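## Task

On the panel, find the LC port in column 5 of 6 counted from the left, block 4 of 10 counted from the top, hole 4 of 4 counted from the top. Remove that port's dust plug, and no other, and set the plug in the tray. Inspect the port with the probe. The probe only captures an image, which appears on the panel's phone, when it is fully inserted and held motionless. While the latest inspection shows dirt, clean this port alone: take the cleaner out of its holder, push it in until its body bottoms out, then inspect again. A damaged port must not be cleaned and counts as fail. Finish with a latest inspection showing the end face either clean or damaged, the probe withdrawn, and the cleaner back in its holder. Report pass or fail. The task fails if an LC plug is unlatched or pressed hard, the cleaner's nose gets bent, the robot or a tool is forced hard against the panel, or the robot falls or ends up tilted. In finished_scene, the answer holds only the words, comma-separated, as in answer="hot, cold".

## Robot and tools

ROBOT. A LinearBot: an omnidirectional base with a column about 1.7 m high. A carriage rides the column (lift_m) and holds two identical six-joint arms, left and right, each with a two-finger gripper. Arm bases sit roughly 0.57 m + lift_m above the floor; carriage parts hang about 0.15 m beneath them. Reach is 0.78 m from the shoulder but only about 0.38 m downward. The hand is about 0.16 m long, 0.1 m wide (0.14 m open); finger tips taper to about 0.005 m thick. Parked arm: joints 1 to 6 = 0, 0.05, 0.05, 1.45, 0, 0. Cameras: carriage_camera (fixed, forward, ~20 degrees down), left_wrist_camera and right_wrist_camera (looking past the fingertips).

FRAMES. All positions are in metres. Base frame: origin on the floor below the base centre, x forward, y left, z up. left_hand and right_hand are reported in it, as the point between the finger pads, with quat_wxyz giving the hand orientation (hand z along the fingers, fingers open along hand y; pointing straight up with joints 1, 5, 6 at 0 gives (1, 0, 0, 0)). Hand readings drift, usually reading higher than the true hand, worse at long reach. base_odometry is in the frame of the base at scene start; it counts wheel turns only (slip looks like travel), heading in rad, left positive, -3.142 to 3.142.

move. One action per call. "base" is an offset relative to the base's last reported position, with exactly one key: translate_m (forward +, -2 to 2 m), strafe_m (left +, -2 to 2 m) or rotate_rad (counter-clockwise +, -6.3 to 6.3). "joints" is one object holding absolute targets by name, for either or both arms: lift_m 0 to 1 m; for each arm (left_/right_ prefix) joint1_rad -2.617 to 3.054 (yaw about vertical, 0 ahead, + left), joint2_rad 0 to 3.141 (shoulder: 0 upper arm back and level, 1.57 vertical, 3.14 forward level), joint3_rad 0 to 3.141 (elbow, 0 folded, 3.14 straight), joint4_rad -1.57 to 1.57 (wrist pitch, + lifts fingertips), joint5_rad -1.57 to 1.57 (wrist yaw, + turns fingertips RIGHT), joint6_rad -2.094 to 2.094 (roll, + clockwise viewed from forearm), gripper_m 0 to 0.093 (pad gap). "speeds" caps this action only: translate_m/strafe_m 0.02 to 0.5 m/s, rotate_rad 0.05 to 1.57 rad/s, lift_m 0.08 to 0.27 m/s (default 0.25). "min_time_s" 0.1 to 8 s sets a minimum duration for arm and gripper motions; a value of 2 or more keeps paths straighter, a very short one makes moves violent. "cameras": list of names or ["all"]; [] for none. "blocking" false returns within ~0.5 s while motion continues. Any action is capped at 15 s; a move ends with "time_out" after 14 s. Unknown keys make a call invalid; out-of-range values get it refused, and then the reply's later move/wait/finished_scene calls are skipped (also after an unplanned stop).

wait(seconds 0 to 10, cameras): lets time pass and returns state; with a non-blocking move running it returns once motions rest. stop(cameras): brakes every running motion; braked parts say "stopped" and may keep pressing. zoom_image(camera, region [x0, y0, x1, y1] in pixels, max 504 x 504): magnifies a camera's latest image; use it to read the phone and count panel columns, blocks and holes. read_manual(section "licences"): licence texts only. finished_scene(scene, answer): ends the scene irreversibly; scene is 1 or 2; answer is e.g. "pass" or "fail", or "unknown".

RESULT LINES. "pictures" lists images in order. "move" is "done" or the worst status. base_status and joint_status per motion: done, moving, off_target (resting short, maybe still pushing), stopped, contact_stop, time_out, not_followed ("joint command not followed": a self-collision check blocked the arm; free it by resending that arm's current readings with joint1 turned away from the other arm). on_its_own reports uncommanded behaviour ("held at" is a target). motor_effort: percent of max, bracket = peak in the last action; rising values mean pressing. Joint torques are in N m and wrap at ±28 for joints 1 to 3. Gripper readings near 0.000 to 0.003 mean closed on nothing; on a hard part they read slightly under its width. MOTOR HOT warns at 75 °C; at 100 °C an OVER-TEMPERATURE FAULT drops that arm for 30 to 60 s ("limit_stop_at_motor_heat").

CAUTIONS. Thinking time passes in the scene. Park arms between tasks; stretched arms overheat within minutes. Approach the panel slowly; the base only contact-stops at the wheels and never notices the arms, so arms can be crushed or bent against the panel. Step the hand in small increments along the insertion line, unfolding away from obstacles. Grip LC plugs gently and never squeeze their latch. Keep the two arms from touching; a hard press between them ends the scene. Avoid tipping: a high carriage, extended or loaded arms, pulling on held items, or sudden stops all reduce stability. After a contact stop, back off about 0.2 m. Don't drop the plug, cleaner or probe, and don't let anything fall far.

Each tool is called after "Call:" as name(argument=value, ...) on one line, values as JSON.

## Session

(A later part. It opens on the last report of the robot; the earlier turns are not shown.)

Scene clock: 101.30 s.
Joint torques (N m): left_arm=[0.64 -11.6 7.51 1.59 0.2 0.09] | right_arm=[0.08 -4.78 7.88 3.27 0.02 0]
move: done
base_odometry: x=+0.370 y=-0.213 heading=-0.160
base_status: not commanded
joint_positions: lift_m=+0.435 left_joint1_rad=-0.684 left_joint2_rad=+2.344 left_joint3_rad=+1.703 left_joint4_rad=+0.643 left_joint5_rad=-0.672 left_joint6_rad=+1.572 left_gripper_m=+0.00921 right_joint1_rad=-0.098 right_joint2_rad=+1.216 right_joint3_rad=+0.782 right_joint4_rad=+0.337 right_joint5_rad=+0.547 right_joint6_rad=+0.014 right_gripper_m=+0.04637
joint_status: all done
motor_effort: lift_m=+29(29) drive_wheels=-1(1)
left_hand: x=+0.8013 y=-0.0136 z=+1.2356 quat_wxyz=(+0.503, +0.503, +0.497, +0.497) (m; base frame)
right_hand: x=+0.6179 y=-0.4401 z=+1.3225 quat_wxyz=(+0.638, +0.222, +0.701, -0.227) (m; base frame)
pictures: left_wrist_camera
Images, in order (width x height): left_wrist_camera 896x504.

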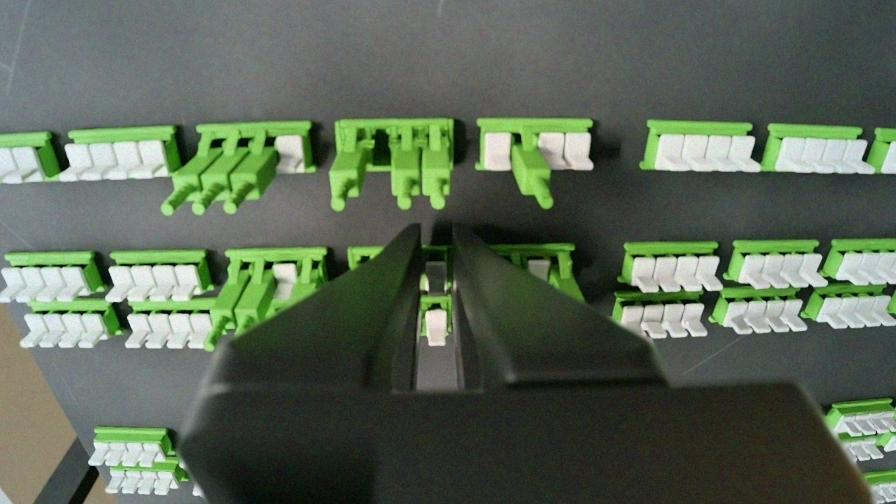

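Call:
move(joints={"left_gripper_m":0.003}, min_time_s=1.5, cameras=["left_wrist_camera"])

Call:
zoom_image(camera="left_wrist_camera", region=[380, 200, 500, 310])

Scene clock: 103.40 s.
Joint torques (N m): left_arm=[0.61 -11.6 7.43 1.59 0.19 0.09] | right_arm=[0.08 -4.75 7.9 3.27 0.02 0]
move: done
base_odometry: x=+0.370 y=-0.213 heading=-0.160
base_status: not commanded
joint_positions: lift_m=+0.435 left_joint1_rad=-0.684 left_joint2_rad=+2.344 left_joint3_rad=+1.704 left_joint4_rad=+0.643 left_joint5_rad=-0.672 left_joint6_rad=+1.572 left_gripper_m=+0.00456 right_joint1_rad=-0.098 right_joint2_rad=+1.216 right_joint3_rad=+0.782 right_joint4_rad=+0.337 right_joint5_rad=+0.547 right_joint6_rad=+0.014 right_gripper_m=+0.04637
joint_status: all done
motor_effort: lift_m=+29(29) drive_wheels=-1(1)
left_hand: x=+0.8014 y=-0.0137 z=+1.2361 quat_wxyz=(+0.504, +0.502, +0.497, +0.497) (m; base frame)
right_hand: x=+0.6179 y=-0.4401 z=+1.3225 quat_wxyz=(+0.638, +0.222, +0.701, -0.227) (m; base frame)
pictures: left_wrist_camera
Images, in order (width x height): left_wrist_camera 896x504.

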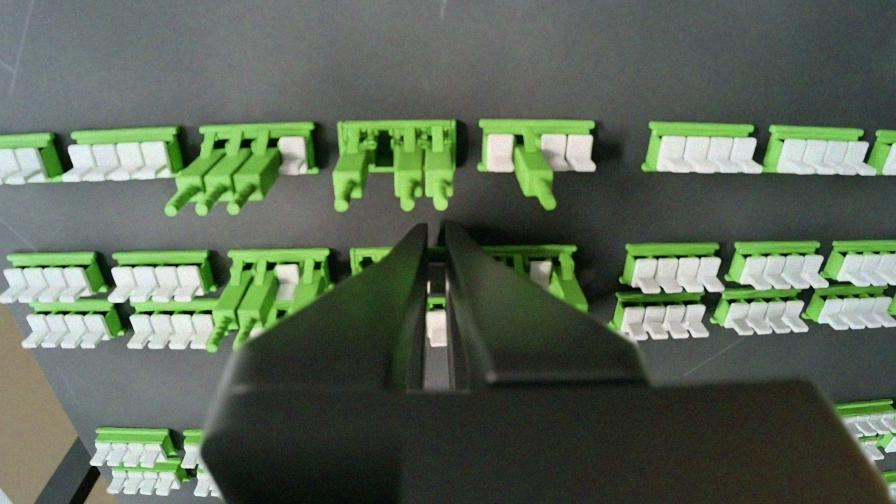

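Scaled by 4.200 from the camera's 896x504 image, which has a finer 1280x720 frame.

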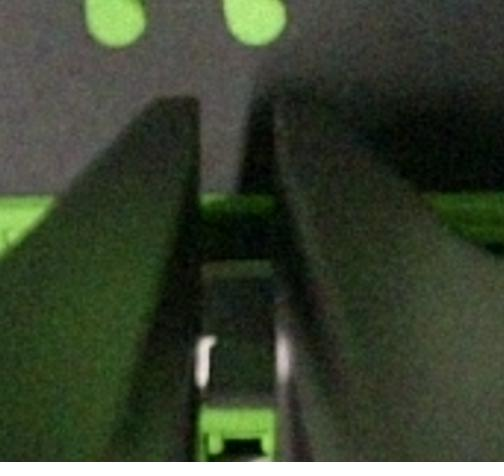

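Call:
move(joints={"left_gripper_m":0.0}, min_time_s=1, cameras=[])

Call:
move(base={"translate_m": -0.05}, speeds={"translate_m":0.03}, cameras=["left_wrist_camera"])

Call:
zoom_image(camera="left_wrist_camera", region=[360, 130, 520, 270])

Scene clock: 105.03 s.
Joint torques (N m): left_arm=[0.61 -11.6 7.43 1.59 0.19 0.09] | right_arm=[0.18 -4.78 7.95 3.28 0.02 -0.01]
move: off_target
base_odometry: x=+0.370 y=-0.213 heading=-0.160
base_status: not commanded
joint_positions: lift_m=+0.435 left_joint1_rad=-0.684 left_joint2_rad=+2.344 left_joint3_rad=+1.704 left_joint4_rad=+0.643 left_joint5_rad=-0.672 left_joint6_rad=+1.572 left_gripper_m=+0.00456 right_joint1_rad=-0.098 right_joint2_rad=+1.216 right_joint3_rad=+0.782 right_joint4_rad=+0.337 right_joint5_rad=+0.547 right_joint6_rad=+0.014 right_gripper_m=+0.04637
joint_status: left_gripper_m off_target (ended at +0.00456, target +0.00000)
motor_effort: lift_m=+29(29) drive_wheels=-1(1)
left_hand: x=+0.8014 y=-0.0137 z=+1.2361 quat_wxyz=(+0.504, +0.502, +0.497, +0.497) (m; base frame)
right_hand: x=+0.6179 y=-0.4401 z=+1.3225 quat_wxyz=(+0.638, +0.222, +0.701, -0.227) (m; base frame)
pictures: none
No camera images: "cameras" was empty.

Scene clock: 107.20 s.
Joint torques (N m): left_arm=[-0.29 -13.45 5.18 1.69 0.03 0.08] | right_arm=[0.06 -4.85 7.9 3.3 0.04 -0.01]
move: done
base_odometry: x=+0.321 y=-0.205 heading=-0.160
base_status: done
joint_positions: lift_m=+0.435 left_joint1_rad=-0.673 left_joint2_rad=+2.363 left_joint3_rad=+1.734 left_joint4_rad=+0.634 left_joint5_rad=-0.653 left_joint6_rad=+1.573 left_gripper_m=+0.00326 right_joint1_rad=-0.098 right_joint2_rad=+1.216 right_joint3_rad=+0.782 right_joint4_rad=+0.335 right_joint5_rad=+0.548 right_joint6_rad=+0.014 right_gripper_m=+0.04637
joint_status: not commanded
motor_effort: lift_m=+29(29) drive_wheels=+2(9)
left_hand: x=+0.8085 y=-0.0135 z=+1.2356 quat_wxyz=(+0.506, +0.504, +0.494, +0.496) (m; base frame)
right_hand: x=+0.6178 y=-0.4402 z=+1.3220 quat_wxyz=(+0.637, +0.221, +0.702, -0.227) (m; base frame)
pictures: left_wrist_camera
Images, in order (width x height): left_wrist_camera 896x504.

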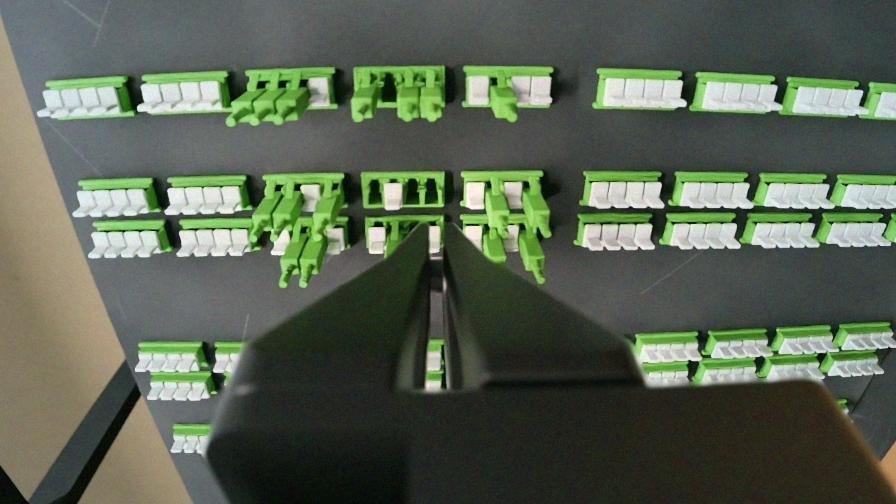

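Scaled by 3.150 from the camera's 896x504 image, which has a finer 1280x720 frame.

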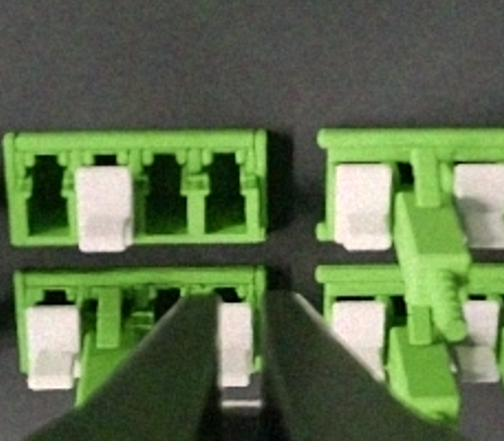

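Call:
move(base={"translate_m": -0.08}, speeds={"translate_m":0.08}, cameras=[])

Call:
move(joints={"left_joint1_rad":-0.16,"left_joint2_rad":2.17,"left_joint3_rad":1.835,"left_joint4_rad":-0.571,"left_joint5_rad":0,"left_joint6_rad":0}, min_time_s=3, cameras=["all"])

Scene clock: 110.37 s.
Joint torques (N m): left_arm=[-0.39 -13.46 5.15 1.69 0.04 0.08] | right_arm=[0.17 -4.72 7.87 3.27 0.01 -0.02]
move: done
base_odometry: x=+0.242 y=-0.192 heading=-0.159
base_status: done
joint_positions: lift_m=+0.435 left_joint1_rad=-0.672 left_joint2_rad=+2.363 left_joint3_rad=+1.734 left_joint4_rad=+0.633 left_joint5_rad=-0.654 left_joint6_rad=+1.573 left_gripper_m=+0.00326 right_joint1_rad=-0.098 right_joint2_rad=+1.216 right_joint3_rad=+0.782 right_joint4_rad=+0.334 right_joint5_rad=+0.548 right_joint6_rad=+0.014 right_gripper_m=+0.04637
joint_status: not commanded
motor_effort: lift_m=+29(29) drive_wheels=+1(9)
left_hand: x=+0.8088 y=-0.0129 z=+1.2354 quat_wxyz=(+0.505, +0.503, +0.495, +0.496) (m; base frame)
right_hand: x=+0.6178 y=-0.4402 z=+1.3219 quat_wxyz=(+0.637, +0.221, +0.702, -0.227) (m; base frame)
pictures: none
No camera images: "cameras" was empty.

Scene clock: 113.70 s.
Joint torques (N m): left_arm=[0.32 -17.46 7.46 1.15 0.29 -0.11] | right_arm=[0.13 -4.77 7.91 3.31 0.02 -0.03]
move: done
base_odometry: x=+0.242 y=-0.192 heading=-0.159
base_status: not commanded
joint_positions: lift_m=+0.435 left_joint1_rad=-0.167 left_joint2_rad=+2.217 left_joint3_rad=+1.812 left_joint4_rad=-0.554 left_joint5_rad=-0.016 left_joint6_rad=+0.014 left_gripper_m=+0.00326 right_joint1_rad=-0.098 right_joint2_rad=+1.216 right_joint3_rad=+0.782 right_joint4_rad=+0.334 right_joint5_rad=+0.548 right_joint6_rad=+0.014 right_gripper_m=+0.04637
joint_status: all done
motor_effort: lift_m=+29(29) drive_wheels=-1(2)
left_hand: x=+0.7941 y=+0.2188 z=+1.1109 quat_wxyz=(+0.301, +0.084, +0.950, -0.016) (m; base frame)
right_hand: x=+0.6178 y=-0.4402 z=+1.3219 quat_wxyz=(+0.637, +0.221, +0.702, -0.227) (m; base frame)
pictures: carriage_camera, left_wrist_camera, right_wrist_camera
Images, in order (width x height): carriage_camera 896x504, left_wrist_camera 896x504, right_wrist_camera 896x504.

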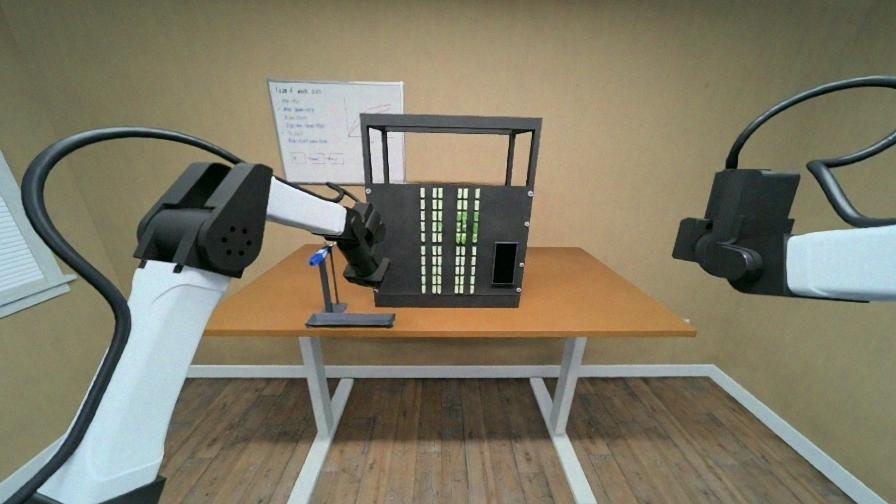

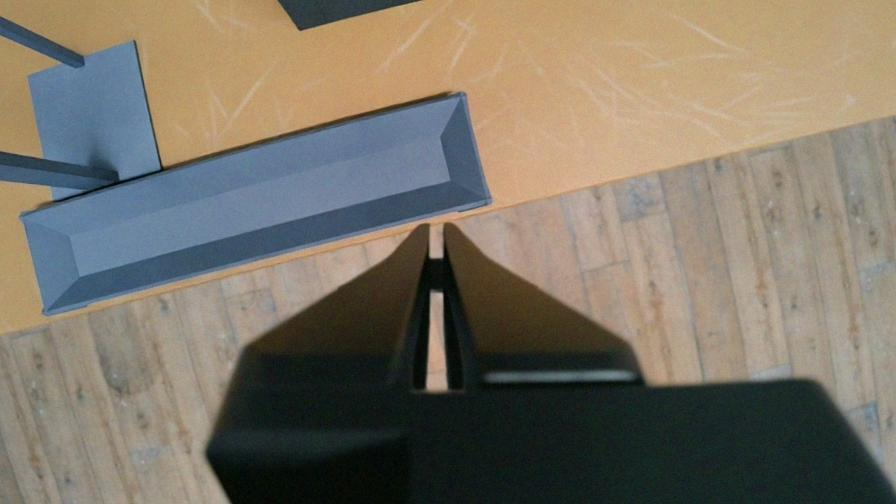

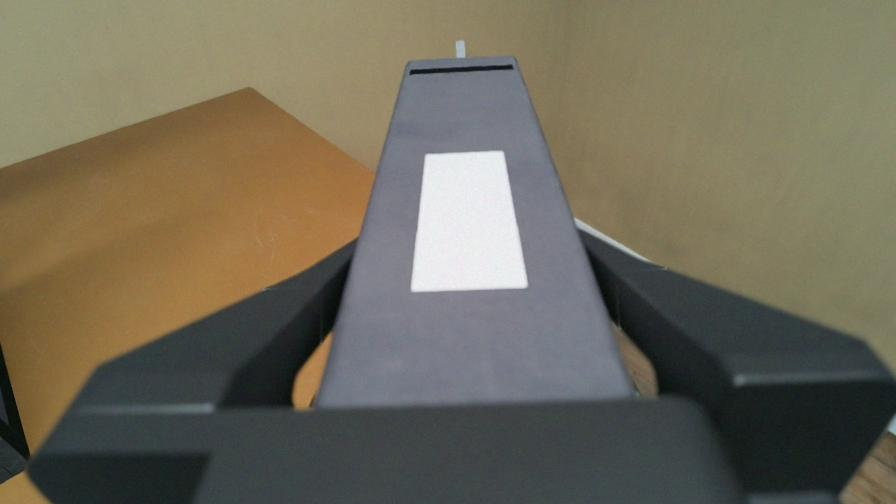

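Call:
zoom_image(camera="left_wrist_camera", region=[390, 210, 490, 310])

Scaled by 5.040 from the camera's 896x504 image, which has a finer 1280x720 frame.

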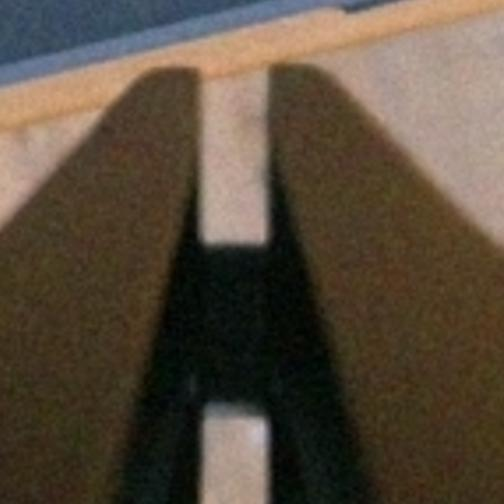

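Call:
move(joints={"left_joint1_rad":-0.10,"left_joint2_rad":2.505,"left_joint3_rad":2.08,"left_joint4_rad":-0.52,"left_joint5_rad":0,"left_joint6_rad":0}, min_time_s=2, cameras=["left_wrist_camera","carriage_camera"])

Scene clock: 117.43 s.
Joint torques (N m): left_arm=[0.36 -12.29 7.45 1.4 0.27 -0.11] | right_arm=[0.16 -4.74 7.92 3.31 0.01 -0.03]
move: done
base_odometry: x=+0.242 y=-0.192 heading=-0.159
base_status: not commanded
joint_positions: lift_m=+0.435 left_joint1_rad=-0.107 left_joint2_rad=+2.475 left_joint3_rad=+2.057 left_joint4_rad=-0.530 left_joint5_rad=-0.014 left_joint6_rad=+0.013 left_gripper_m=+0.00326 right_joint1_rad=-0.098 right_joint2_rad=+1.216 right_joint3_rad=+0.782 right_joint4_rad=+0.334 right_joint5_rad=+0.548 right_joint6_rad=+0.014 right_gripper_m=+0.04637
joint_status: all done
motor_effort: lift_m=+29(29) drive_wheels=-1(1)
left_hand: x=+0.8485 y=+0.2470 z=+1.0622 quat_wxyz=(+0.306, +0.055, +0.950, -0.008) (m; base frame)
right_hand: x=+0.6178 y=-0.4402 z=+1.3219 quat_wxyz=(+0.637, +0.221, +0.702, -0.227) (m; base frame)
pictures: carriage_camera, left_wrist_camera
Images, in order (width x height): carriage_camera 896x504, left_wrist_camera 896x504.

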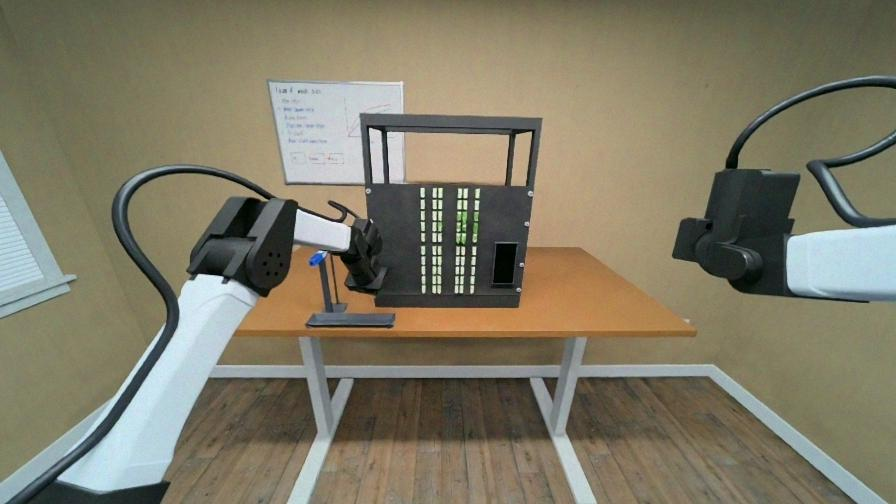

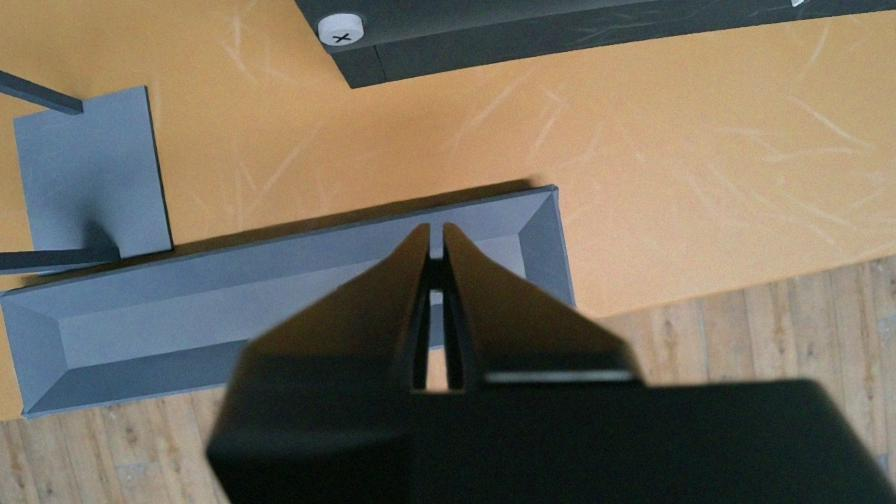

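Call:
move(joints={"lift_m":0.352}, speeds={"lift_m":0.08}, cameras=["left_wrist_camera"])

Call:
zoom_image(camera="left_wrist_camera", region=[330, 180, 550, 360])

Scene clock: 119.50 s.
Joint torques (N m): left_arm=[0.36 -12.44 6.9 1.37 0.26 -0.1] | right_arm=[0.05 -4.81 7.87 3.37 0.02 -0.01]
move: done
base_odometry: x=+0.242 y=-0.192 heading=-0.159
base_status: not commanded
joint_positions: lift_m=+0.352 left_joint1_rad=-0.107 left_joint2_rad=+2.476 left_joint3_rad=+2.064 left_joint4_rad=-0.525 left_joint5_rad=-0.013 left_joint6_rad=+0.012 left_gripper_m=+0.00326 right_joint1_rad=-0.098 right_joint2_rad=+1.216 right_joint3_rad=+0.782 right_joint4_rad=+0.329 right_joint5_rad=+0.548 right_joint6_rad=+0.014 right_gripper_m=+0.04637
joint_status: all done
motor_effort: lift_m=+25(25) drive_wheels=-1(2)
left_hand: x=+0.8511 y=+0.2464 z=+0.9824 quat_wxyz=(+0.312, +0.054, +0.949, -0.009) (m; base frame)
right_hand: x=+0.6177 y=-0.4402 z=+1.2381 quat_wxyz=(+0.635, +0.221, +0.704, -0.228) (m; base frame)
pictures: left_wrist_camera
Images, in order (width x height): left_wrist_camera 896x504.

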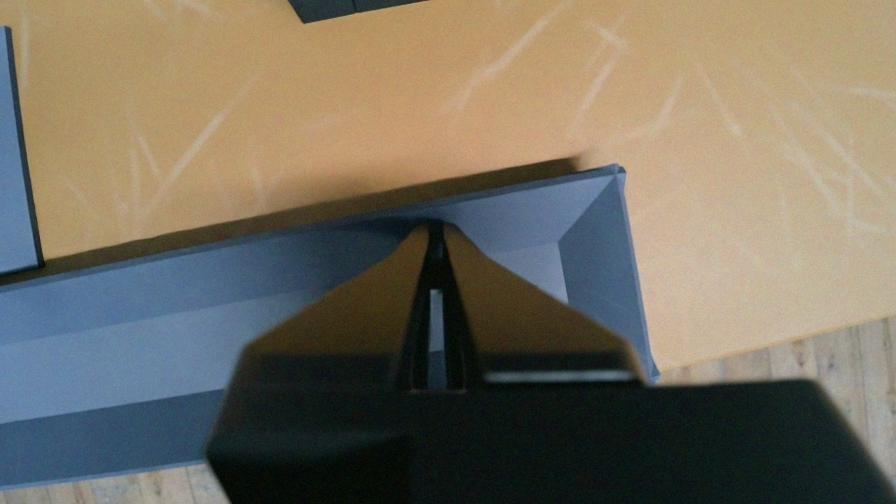

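Scaled by 2.291 from the camera's 896x504 image, which has a finer 1280x720 frame.

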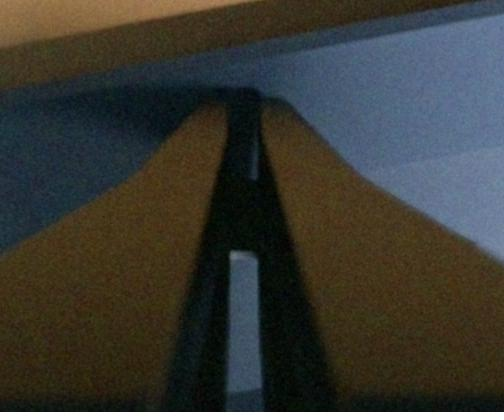

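Call:
move(base={"translate_m": -0.018}, speeds={"translate_m":0.03}, cameras=[])

Call:
move(joints={"lift_m":0.342}, speeds={"lift_m":0.08}, cameras=["left_wrist_camera"])

Scene clock: 120.97 s.
Joint torques (N m): left_arm=[0.36 -12.44 6.82 1.33 0.25 -0.1] | right_arm=[0.13 -4.77 7.79 3.37 0.04 -0.01]
move: done
base_odometry: x=+0.224 y=-0.189 heading=-0.159
base_status: done
joint_positions: lift_m=+0.352 left_joint1_rad=-0.107 left_joint2_rad=+2.476 left_joint3_rad=+2.066 left_joint4_rad=-0.520 left_joint5_rad=-0.011 left_joint6_rad=+0.012 left_gripper_m=+0.00326 right_joint1_rad=-0.098 right_joint2_rad=+1.216 right_joint3_rad=+0.782 right_joint4_rad=+0.329 right_joint5_rad=+0.548 right_joint6_rad=+0.014 right_gripper_m=+0.04637
joint_status: not commanded
motor_effort: lift_m=+25(25) drive_wheels=-1(8)
left_hand: x=+0.8525 y=+0.2460 z=+0.9838 quat_wxyz=(+0.315, +0.055, +0.948, -0.010) (m; base frame)
right_hand: x=+0.6177 y=-0.4402 z=+1.2381 quat_wxyz=(+0.635, +0.221, +0.704, -0.228) (m; base frame)
pictures: none
No camera images: "cameras" was empty.

Scene clock: 121.50 s.
Joint torques (N m): left_arm=[0.36 -12.51 6.05 1.14 0.24 -0.1] | right_arm=[0.13 -4.72 7.94 3.4 0 0]
move: done
base_odometry: x=+0.224 y=-0.189 heading=-0.159
base_status: not commanded
joint_positions: lift_m=+0.342 left_joint1_rad=-0.107 left_joint2_rad=+2.476 left_joint3_rad=+2.077 left_joint4_rad=-0.493 left_joint5_rad=-0.011 left_joint6_rad=+0.012 left_gripper_m=+0.00326 right_joint1_rad=-0.098 right_joint2_rad=+1.216 right_joint3_rad=+0.782 right_joint4_rad=+0.326 right_joint5_rad=+0.548 right_joint6_rad=+0.014 right_gripper_m=+0.04637
joint_status: all done
motor_effort: lift_m=+24(26) drive_wheels=+2(2)
left_hand: x=+0.8604 y=+0.2452 z=+0.9825 quat_wxyz=(+0.333, +0.054, +0.941, -0.011) (m; base frame)
right_hand: x=+0.6176 y=-0.4402 z=+1.2275 quat_wxyz=(+0.634, +0.221, +0.705, -0.228) (m; base frame)
pictures: left_wrist_camera
Images, in order (width x height): left_wrist_camera 896x504.

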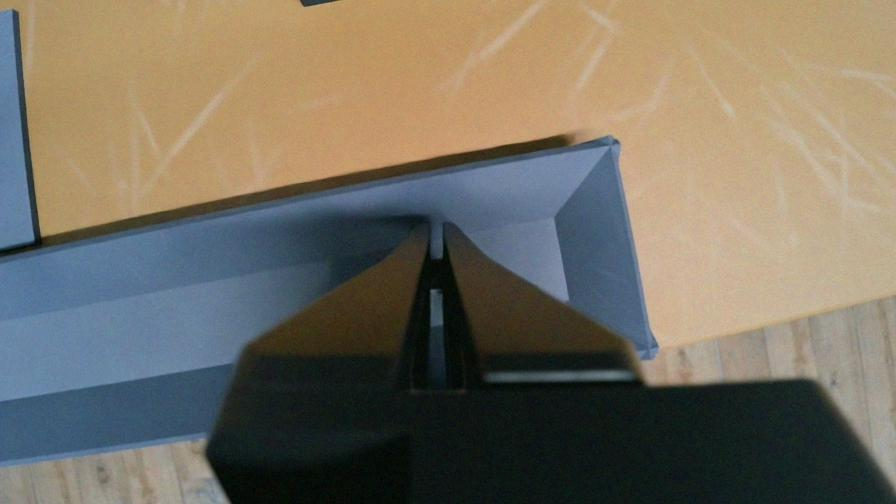

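Call:
move(joints={"lift_m":0.362}, speeds={"lift_m":0.08}, cameras=[])

Call:
move(joints={"left_gripper_m":0.025}, min_time_s=1, cameras=["left_wrist_camera"])

Call:
zoom_image(camera="left_wrist_camera", region=[330, 180, 550, 360])

Scene clock: 122.43 s.
Joint torques (N m): left_arm=[0.38 -12.86 5.98 1.24 0.25 -0.1] | right_arm=[0.08 -4.96 7.86 3.41 0.01 -0.03]
move: done
base_odometry: x=+0.224 y=-0.189 heading=-0.159
base_status: not commanded
joint_positions: lift_m=+0.362 left_joint1_rad=-0.107 left_joint2_rad=+2.480 left_joint3_rad=+2.077 left_joint4_rad=-0.508 left_joint5_rad=-0.011 left_joint6_rad=+0.012 left_gripper_m=+0.00326 right_joint1_rad=-0.098 right_joint2_rad=+1.216 right_joint3_rad=+0.782 right_joint4_rad=+0.331 right_joint5_rad=+0.548 right_joint6_rad=+0.014 right_gripper_m=+0.04637
joint_status: all done
motor_effort: lift_m=+28(34) drive_wheels=-1(2)
left_hand: x=+0.8571 y=+0.2455 z=+0.9969 quat_wxyz=(+0.323, +0.054, +0.945, -0.010) (m; base frame)
right_hand: x=+0.6177 y=-0.4402 z=+1.2481 quat_wxyz=(+0.636, +0.221, +0.704, -0.228) (m; base frame)
pictures: none
No camera images: "cameras" was empty.

Scene clock: 123.73 s.
Joint torques (N m): left_arm=[0.36 -12.89 6 1.24 0.25 -0.1] | right_arm=[0.1 -4.72 7.84 3.35 0.02 -0.01]
move: done
base_odometry: x=+0.224 y=-0.189 heading=-0.159
base_status: not commanded
joint_positions: lift_m=+0.362 left_joint1_rad=-0.107 left_joint2_rad=+2.480 left_joint3_rad=+2.077 left_joint4_rad=-0.509 left_joint5_rad=-0.011 left_joint6_rad=+0.012 left_gripper_m=+0.02488 right_joint1_rad=-0.098 right_joint2_rad=+1.216 right_joint3_rad=+0.782 right_joint4_rad=+0.331 right_joint5_rad=+0.548 right_joint6_rad=+0.014 right_gripper_m=+0.04637
joint_status: all done
motor_effort: lift_m=+28(28) drive_wheels=-1(2)
left_hand: x=+0.8570 y=+0.2455 z=+0.9968 quat_wxyz=(+0.323, +0.054, +0.945, -0.010) (m; base frame)
right_hand: x=+0.6177 y=-0.4402 z=+1.2481 quat_wxyz=(+0.636, +0.221, +0.704, -0.228) (m; base frame)
pictures: left_wrist_camera
Images, in order (width x height): left_wrist_camera 896x504.

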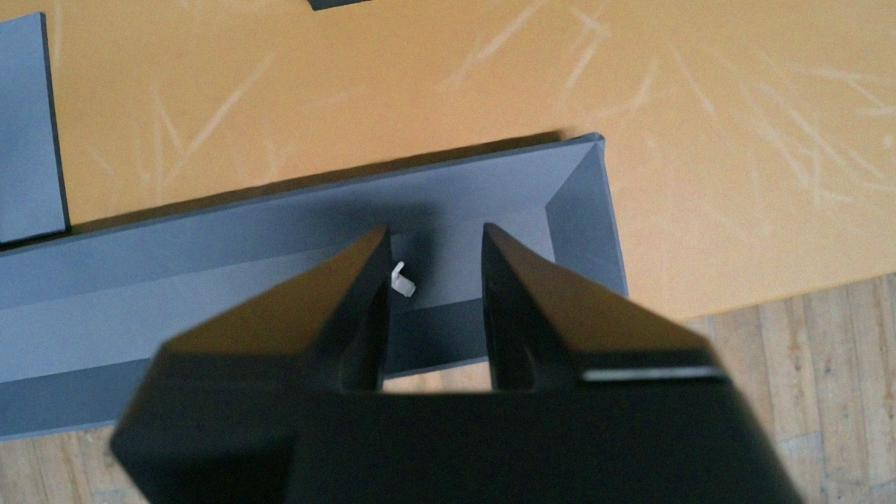

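Scaled by 2.291 from the camera's 896x504 image, which has a finer 1280x720 frame.

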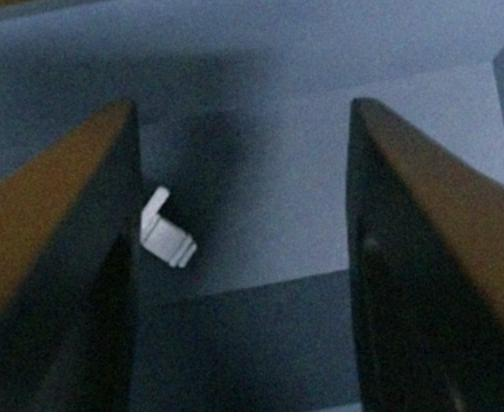

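Call:
move(joints={"lift_m":0.40}, cameras=[])

Call:
move(joints={"left_joint1_rad":-0.15,"left_joint2_rad":2.1,"left_joint3_rad":1.5,"left_joint4_rad":0.4,"left_joint5_rad":0.25,"left_joint6_rad":0,"left_gripper_m":0.093}, min_time_s=2, cameras=[])

Call:
move(joints={"left_joint1_rad":-0.19,"left_joint2_rad":2.6,"left_joint3_rad":1.785,"left_joint4_rad":1.39,"left_joint5_rad":0.5}, min_time_s=2.5, cameras=["all"])

Scene clock: 128.17 s.
Joint torques (N m): left_arm=[0.36 -13.72 5.87 1.23 0.25 -0.1] | right_arm=[0.18 -4.72 7.88 3.27 0.03 0]
move: done
base_odometry: x=+0.224 y=-0.189 heading=-0.159
base_status: not commanded
joint_positions: lift_m=+0.400 left_joint1_rad=-0.107 left_joint2_rad=+2.489 left_joint3_rad=+2.078 left_joint4_rad=-0.509 left_joint5_rad=-0.011 left_joint6_rad=+0.012 left_gripper_m=+0.02488 right_joint1_rad=-0.098 right_joint2_rad=+1.216 right_joint3_rad=+0.782 right_joint4_rad=+0.337 right_joint5_rad=+0.548 right_joint6_rad=+0.014 right_gripper_m=+0.04637
joint_status: all done
motor_effort: lift_m=+28(36) drive_wheels=-1(2)
left_hand: x=+0.8565 y=+0.2456 z=+1.0298 quat_wxyz=(+0.319, +0.055, +0.946, -0.010) (m; base frame)
right_hand: x=+0.6179 y=-0.4402 z=+1.2874 quat_wxyz=(+0.638, +0.222, +0.702, -0.227) (m; base frame)
pictures: none
No camera images: "cameras" was empty.

Scene clock: 130.53 s.
Joint torques (N m): left_arm=[-0.91 -16.8 5 1.95 0.31 -0.09] | right_arm=[0.14 -4.79 7.9 3.28 0.01 0]
move: done
base_odometry: x=+0.224 y=-0.189 heading=-0.159
base_status: not commanded
joint_positions: lift_m=+0.400 left_joint1_rad=-0.142 left_joint2_rad=+2.144 left_joint3_rad=+1.511 left_joint4_rad=+0.390 left_joint5_rad=+0.235 left_joint6_rad=+0.012 left_gripper_m=+0.09286 right_joint1_rad=-0.098 right_joint2_rad=+1.216 right_joint3_rad=+0.782 right_joint4_rad=+0.337 right_joint5_rad=+0.548 right_joint6_rad=+0.014 right_gripper_m=+0.04637
joint_status: all done
motor_effort: lift_m=+28(29) drive_wheels=-1(1)
left_hand: x=+0.8516 y=+0.1812 z=+1.1764 quat_wxyz=(+0.604, +0.132, +0.774, -0.132) (m; base frame)
right_hand: x=+0.6179 y=-0.4402 z=+1.2874 quat_wxyz=(+0.638, +0.222, +0.702, -0.227) (m; base frame)
pictures: none
No camera images: "cameras" was empty.

Scene clock: 133.37 s.
Joint torques (N m): left_arm=[-0.91 -11.97 6.63 1.39 0.15 -0.11] | right_arm=[0.06 -4.75 7.9 3.28 0.03 -0.01]
move: done
base_odometry: x=+0.224 y=-0.189 heading=-0.159
base_status: not commanded
joint_positions: lift_m=+0.400 left_joint1_rad=-0.182 left_joint2_rad=+2.569 left_joint3_rad=+1.764 left_joint4_rad=+1.378 left_joint5_rad=+0.485 left_joint6_rad=+0.012 left_gripper_m=+0.09286 right_joint1_rad=-0.098 right_joint2_rad=+1.216 right_joint3_rad=+0.782 right_joint4_rad=+0.337 right_joint5_rad=+0.548 right_joint6_rad=+0.014 right_gripper_m=+0.04637
joint_status: all done
motor_effort: lift_m=+28(29) drive_wheels=-1(1)
left_hand: x=+0.8527 y=+0.1145 z=+1.2415 quat_wxyz=(+0.840, +0.255, +0.442, -0.187) (m; base frame)
right_hand: x=+0.6179 y=-0.4402 z=+1.2874 quat_wxyz=(+0.638, +0.222, +0.702, -0.227) (m; base frame)
pictures: carriage_camera, left_wrist_camera, right_wrist_camera
Images, in order (width x height): carriage_camera 896x504, left_wrist_camera 896x504, right_wrist_camera 896x504.

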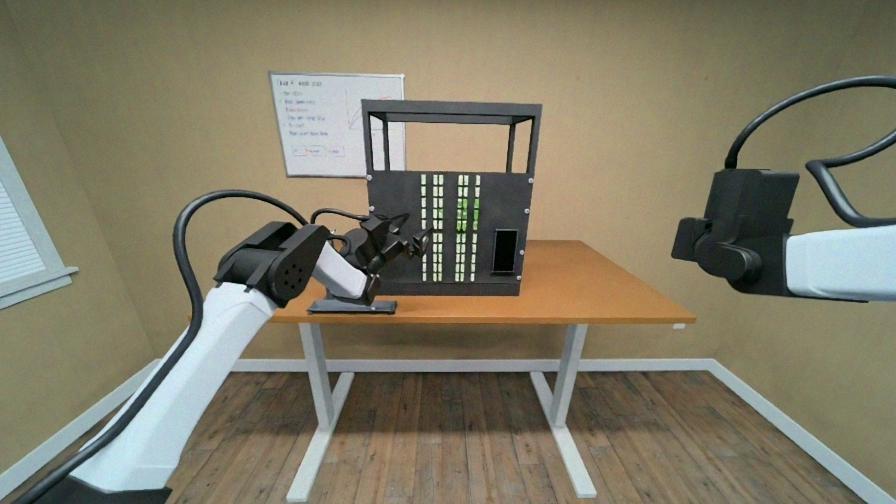

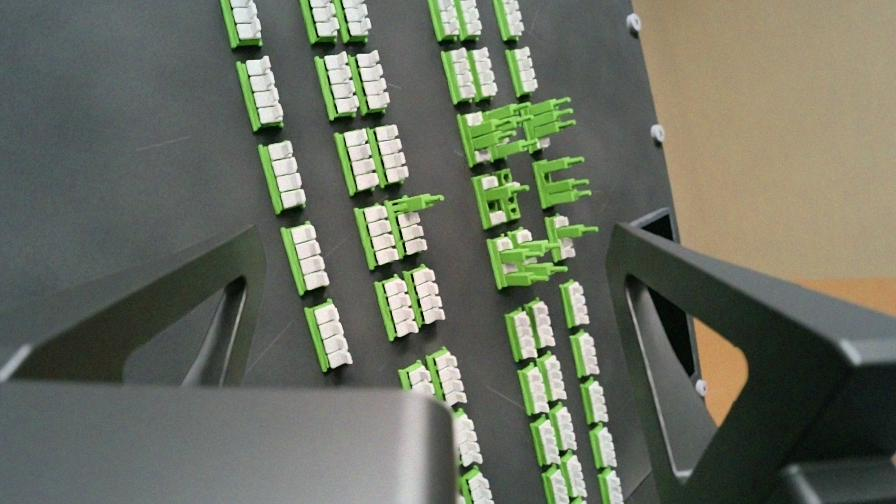

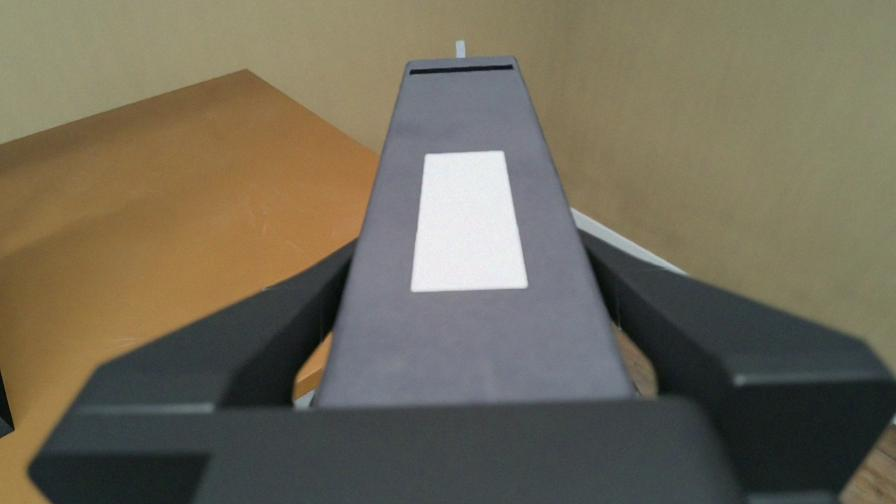

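Call:
zoom_image(camera="left_wrist_camera", region=[440, 140, 600, 260])

Scaled by 3.150 from the camera's 896x504 image, which has a finer 1280x720 frame.

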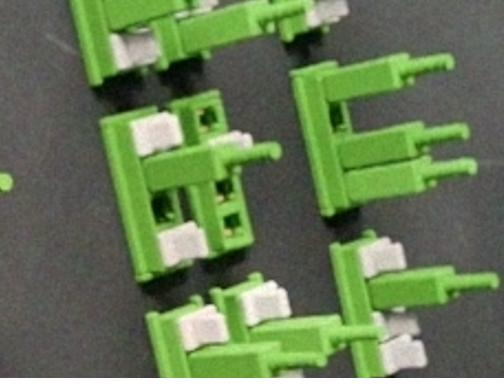

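Call:
move(joints={"right_joint1_rad":0.95,"right_joint2_rad":1.82,"right_joint3_rad":1.03,"right_joint4_rad":0.78,"right_joint5_rad":0.95,"right_joint6_rad":0}, min_time_s=4, cameras=["all"])

Scene clock: 138.17 s.
Joint torques (N m): left_arm=[-0.92 -11.99 6.63 1.37 0.16 -0.11] | right_arm=[0.81 -7.62 10.03 3.14 0.14 -0.16]
move: off_target
base_odometry: x=+0.224 y=-0.189 heading=-0.159
base_status: not commanded
joint_positions: lift_m=+0.400 left_joint1_rad=-0.182 left_joint2_rad=+2.569 left_joint3_rad=+1.764 left_joint4_rad=+1.380 left_joint5_rad=+0.486 left_joint6_rad=+0.012 left_gripper_m=+0.09286 right_joint1_rad=+0.945 right_joint2_rad=+1.811 right_joint3_rad=+0.984 right_joint4_rad=+0.719 right_joint5_rad=+0.936 right_joint6_rad=+0.013 right_gripper_m=+0.04637
joint_status: right_joint4_rad off_target (ended at +0.719, target +0.780); the others done
motor_effort: lift_m=+28(29) drive_wheels=-1(1)
left_hand: x=+0.8523 y=+0.1143 z=+1.2419 quat_wxyz=(+0.840, +0.255, +0.441, -0.187) (m; base frame)
right_hand: x=+0.6198 y=-0.0130 z=+1.2078 quat_wxyz=(+0.684, -0.029, +0.729, -0.023) (m; base frame)
pictures: carriage_camera, left_wrist_camera, right_wrist_camera
Images, in order (width x height): carriage_camera 896x504, left_wrist_camera 896x504, right_wrist_camera 896x504.

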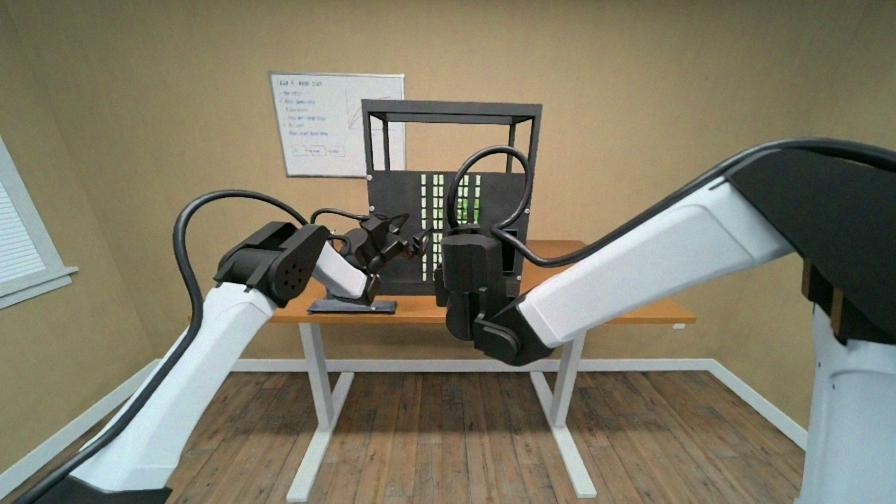

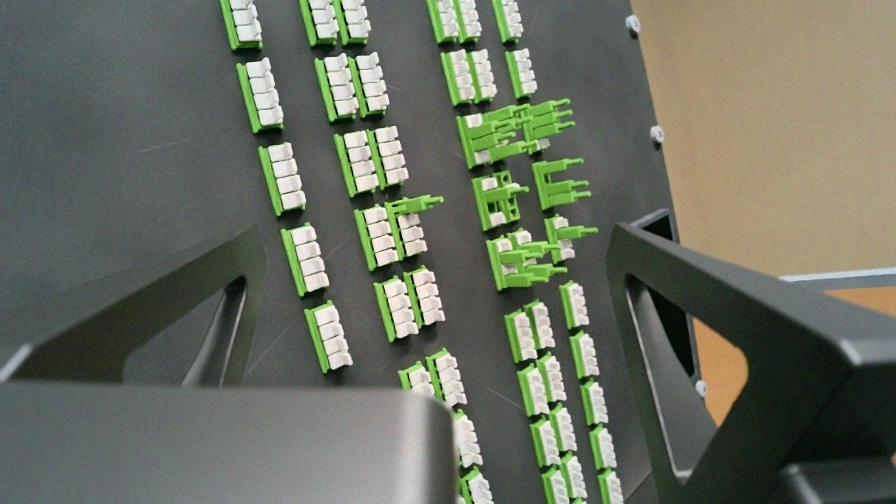

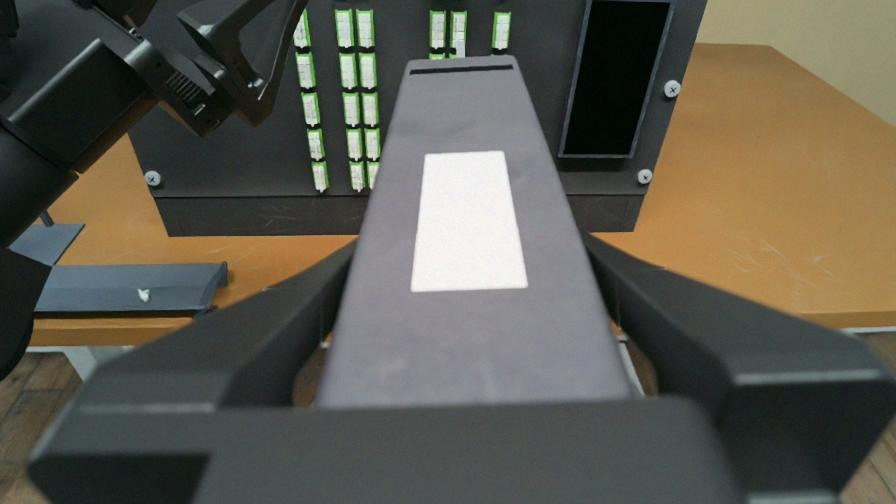

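Call:
move(joints={"right_joint1_rad":0.735,"right_joint2_rad":2.085,"right_joint3_rad":1.447,"right_joint4_rad":0.72,"right_joint5_rad":0.74,"right_joint6_rad":0}, min_time_s=3, cameras=["left_wrist_camera","right_wrist_camera"])

Scene clock: 141.87 s.
Joint torques (N m): left_arm=[-0.91 -11.97 6.63 1.37 0.15 -0.11] | right_arm=[-2.33 -9.29 12.03 3.04 -0.57 -0.15]
move: off_target
base_odometry: x=+0.224 y=-0.189 heading=-0.159
base_status: not commanded
joint_positions: lift_m=+0.400 left_joint1_rad=-0.182 left_joint2_rad=+2.569 left_joint3_rad=+1.764 left_joint4_rad=+1.380 left_joint5_rad=+0.486 left_joint6_rad=+0.012 left_gripper_m=+0.09286 right_joint1_rad=+0.761 right_joint2_rad=+2.064 right_joint3_rad=+1.382 right_joint4_rad=+0.673 right_joint5_rad=+0.781 right_joint6_rad=+0.012 right_gripper_m=+0.04637
joint_status: right_joint1_rad off_target (ended at +0.761, target +0.735); right_joint3_rad off_target (ended at +1.382, target +1.447); right_joint4_rad off_target (ended at +0.673, target +0.720); right_joint5_rad off_target (ended at +0.781, target +0.740); the others done
motor_effort: lift_m=+28(29) drive_wheels=-1(1)
left_hand: x=+0.8523 y=+0.1143 z=+1.2419 quat_wxyz=(+0.840, +0.255, +0.441, -0.187) (m; base frame)
right_hand: x=+0.7291 y=-0.0062 z=+1.2331 quat_wxyz=(+0.705, +0.009, +0.709, -0.005) (m; base frame)
pictures: left_wrist_camera, right_wrist_camera
Images, in order (width x height): left_wrist_camera 896x504, right_wrist_camera 896x504.

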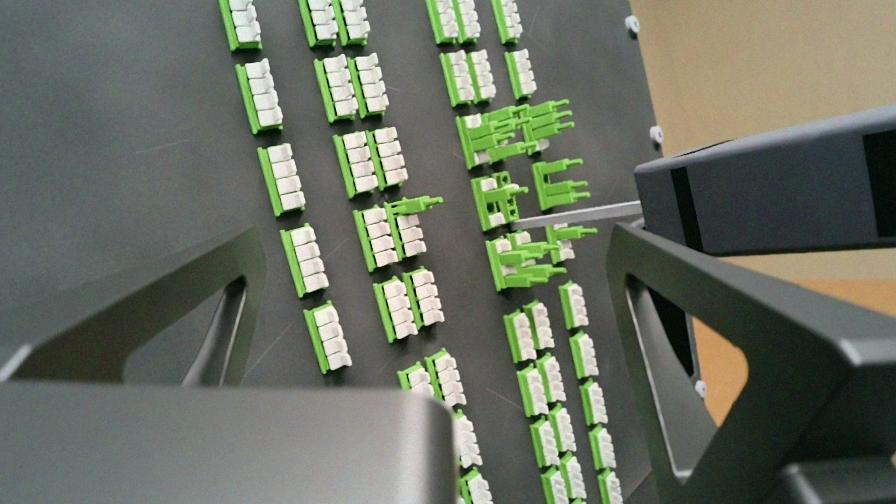

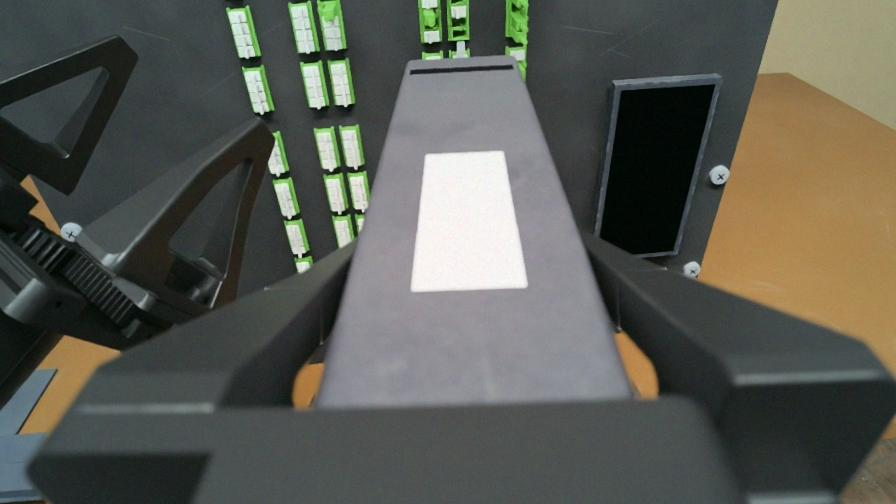

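Call:
zoom_image(camera="left_wrist_camera", region=[440, 140, 600, 260])

Call:
zoom_image(camera="right_wrist_camera", region=[390, 0, 550, 110])

Scaled by 3.150 from the camera's 896x504 image, which has a finer 1280x720 frame.

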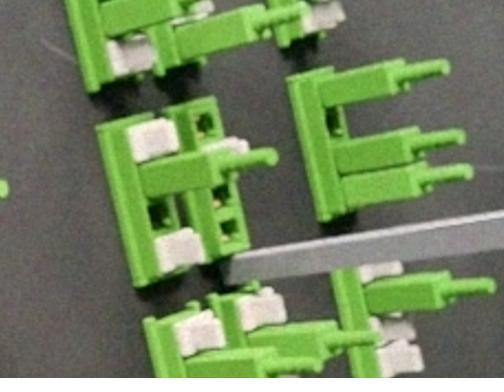

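Scaled by 3.150 from the camera's 896x504 image, which has a finer 1280x720 frame.

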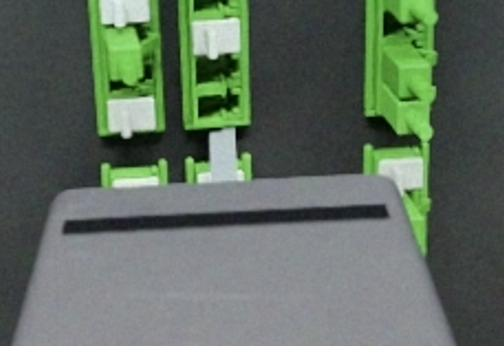

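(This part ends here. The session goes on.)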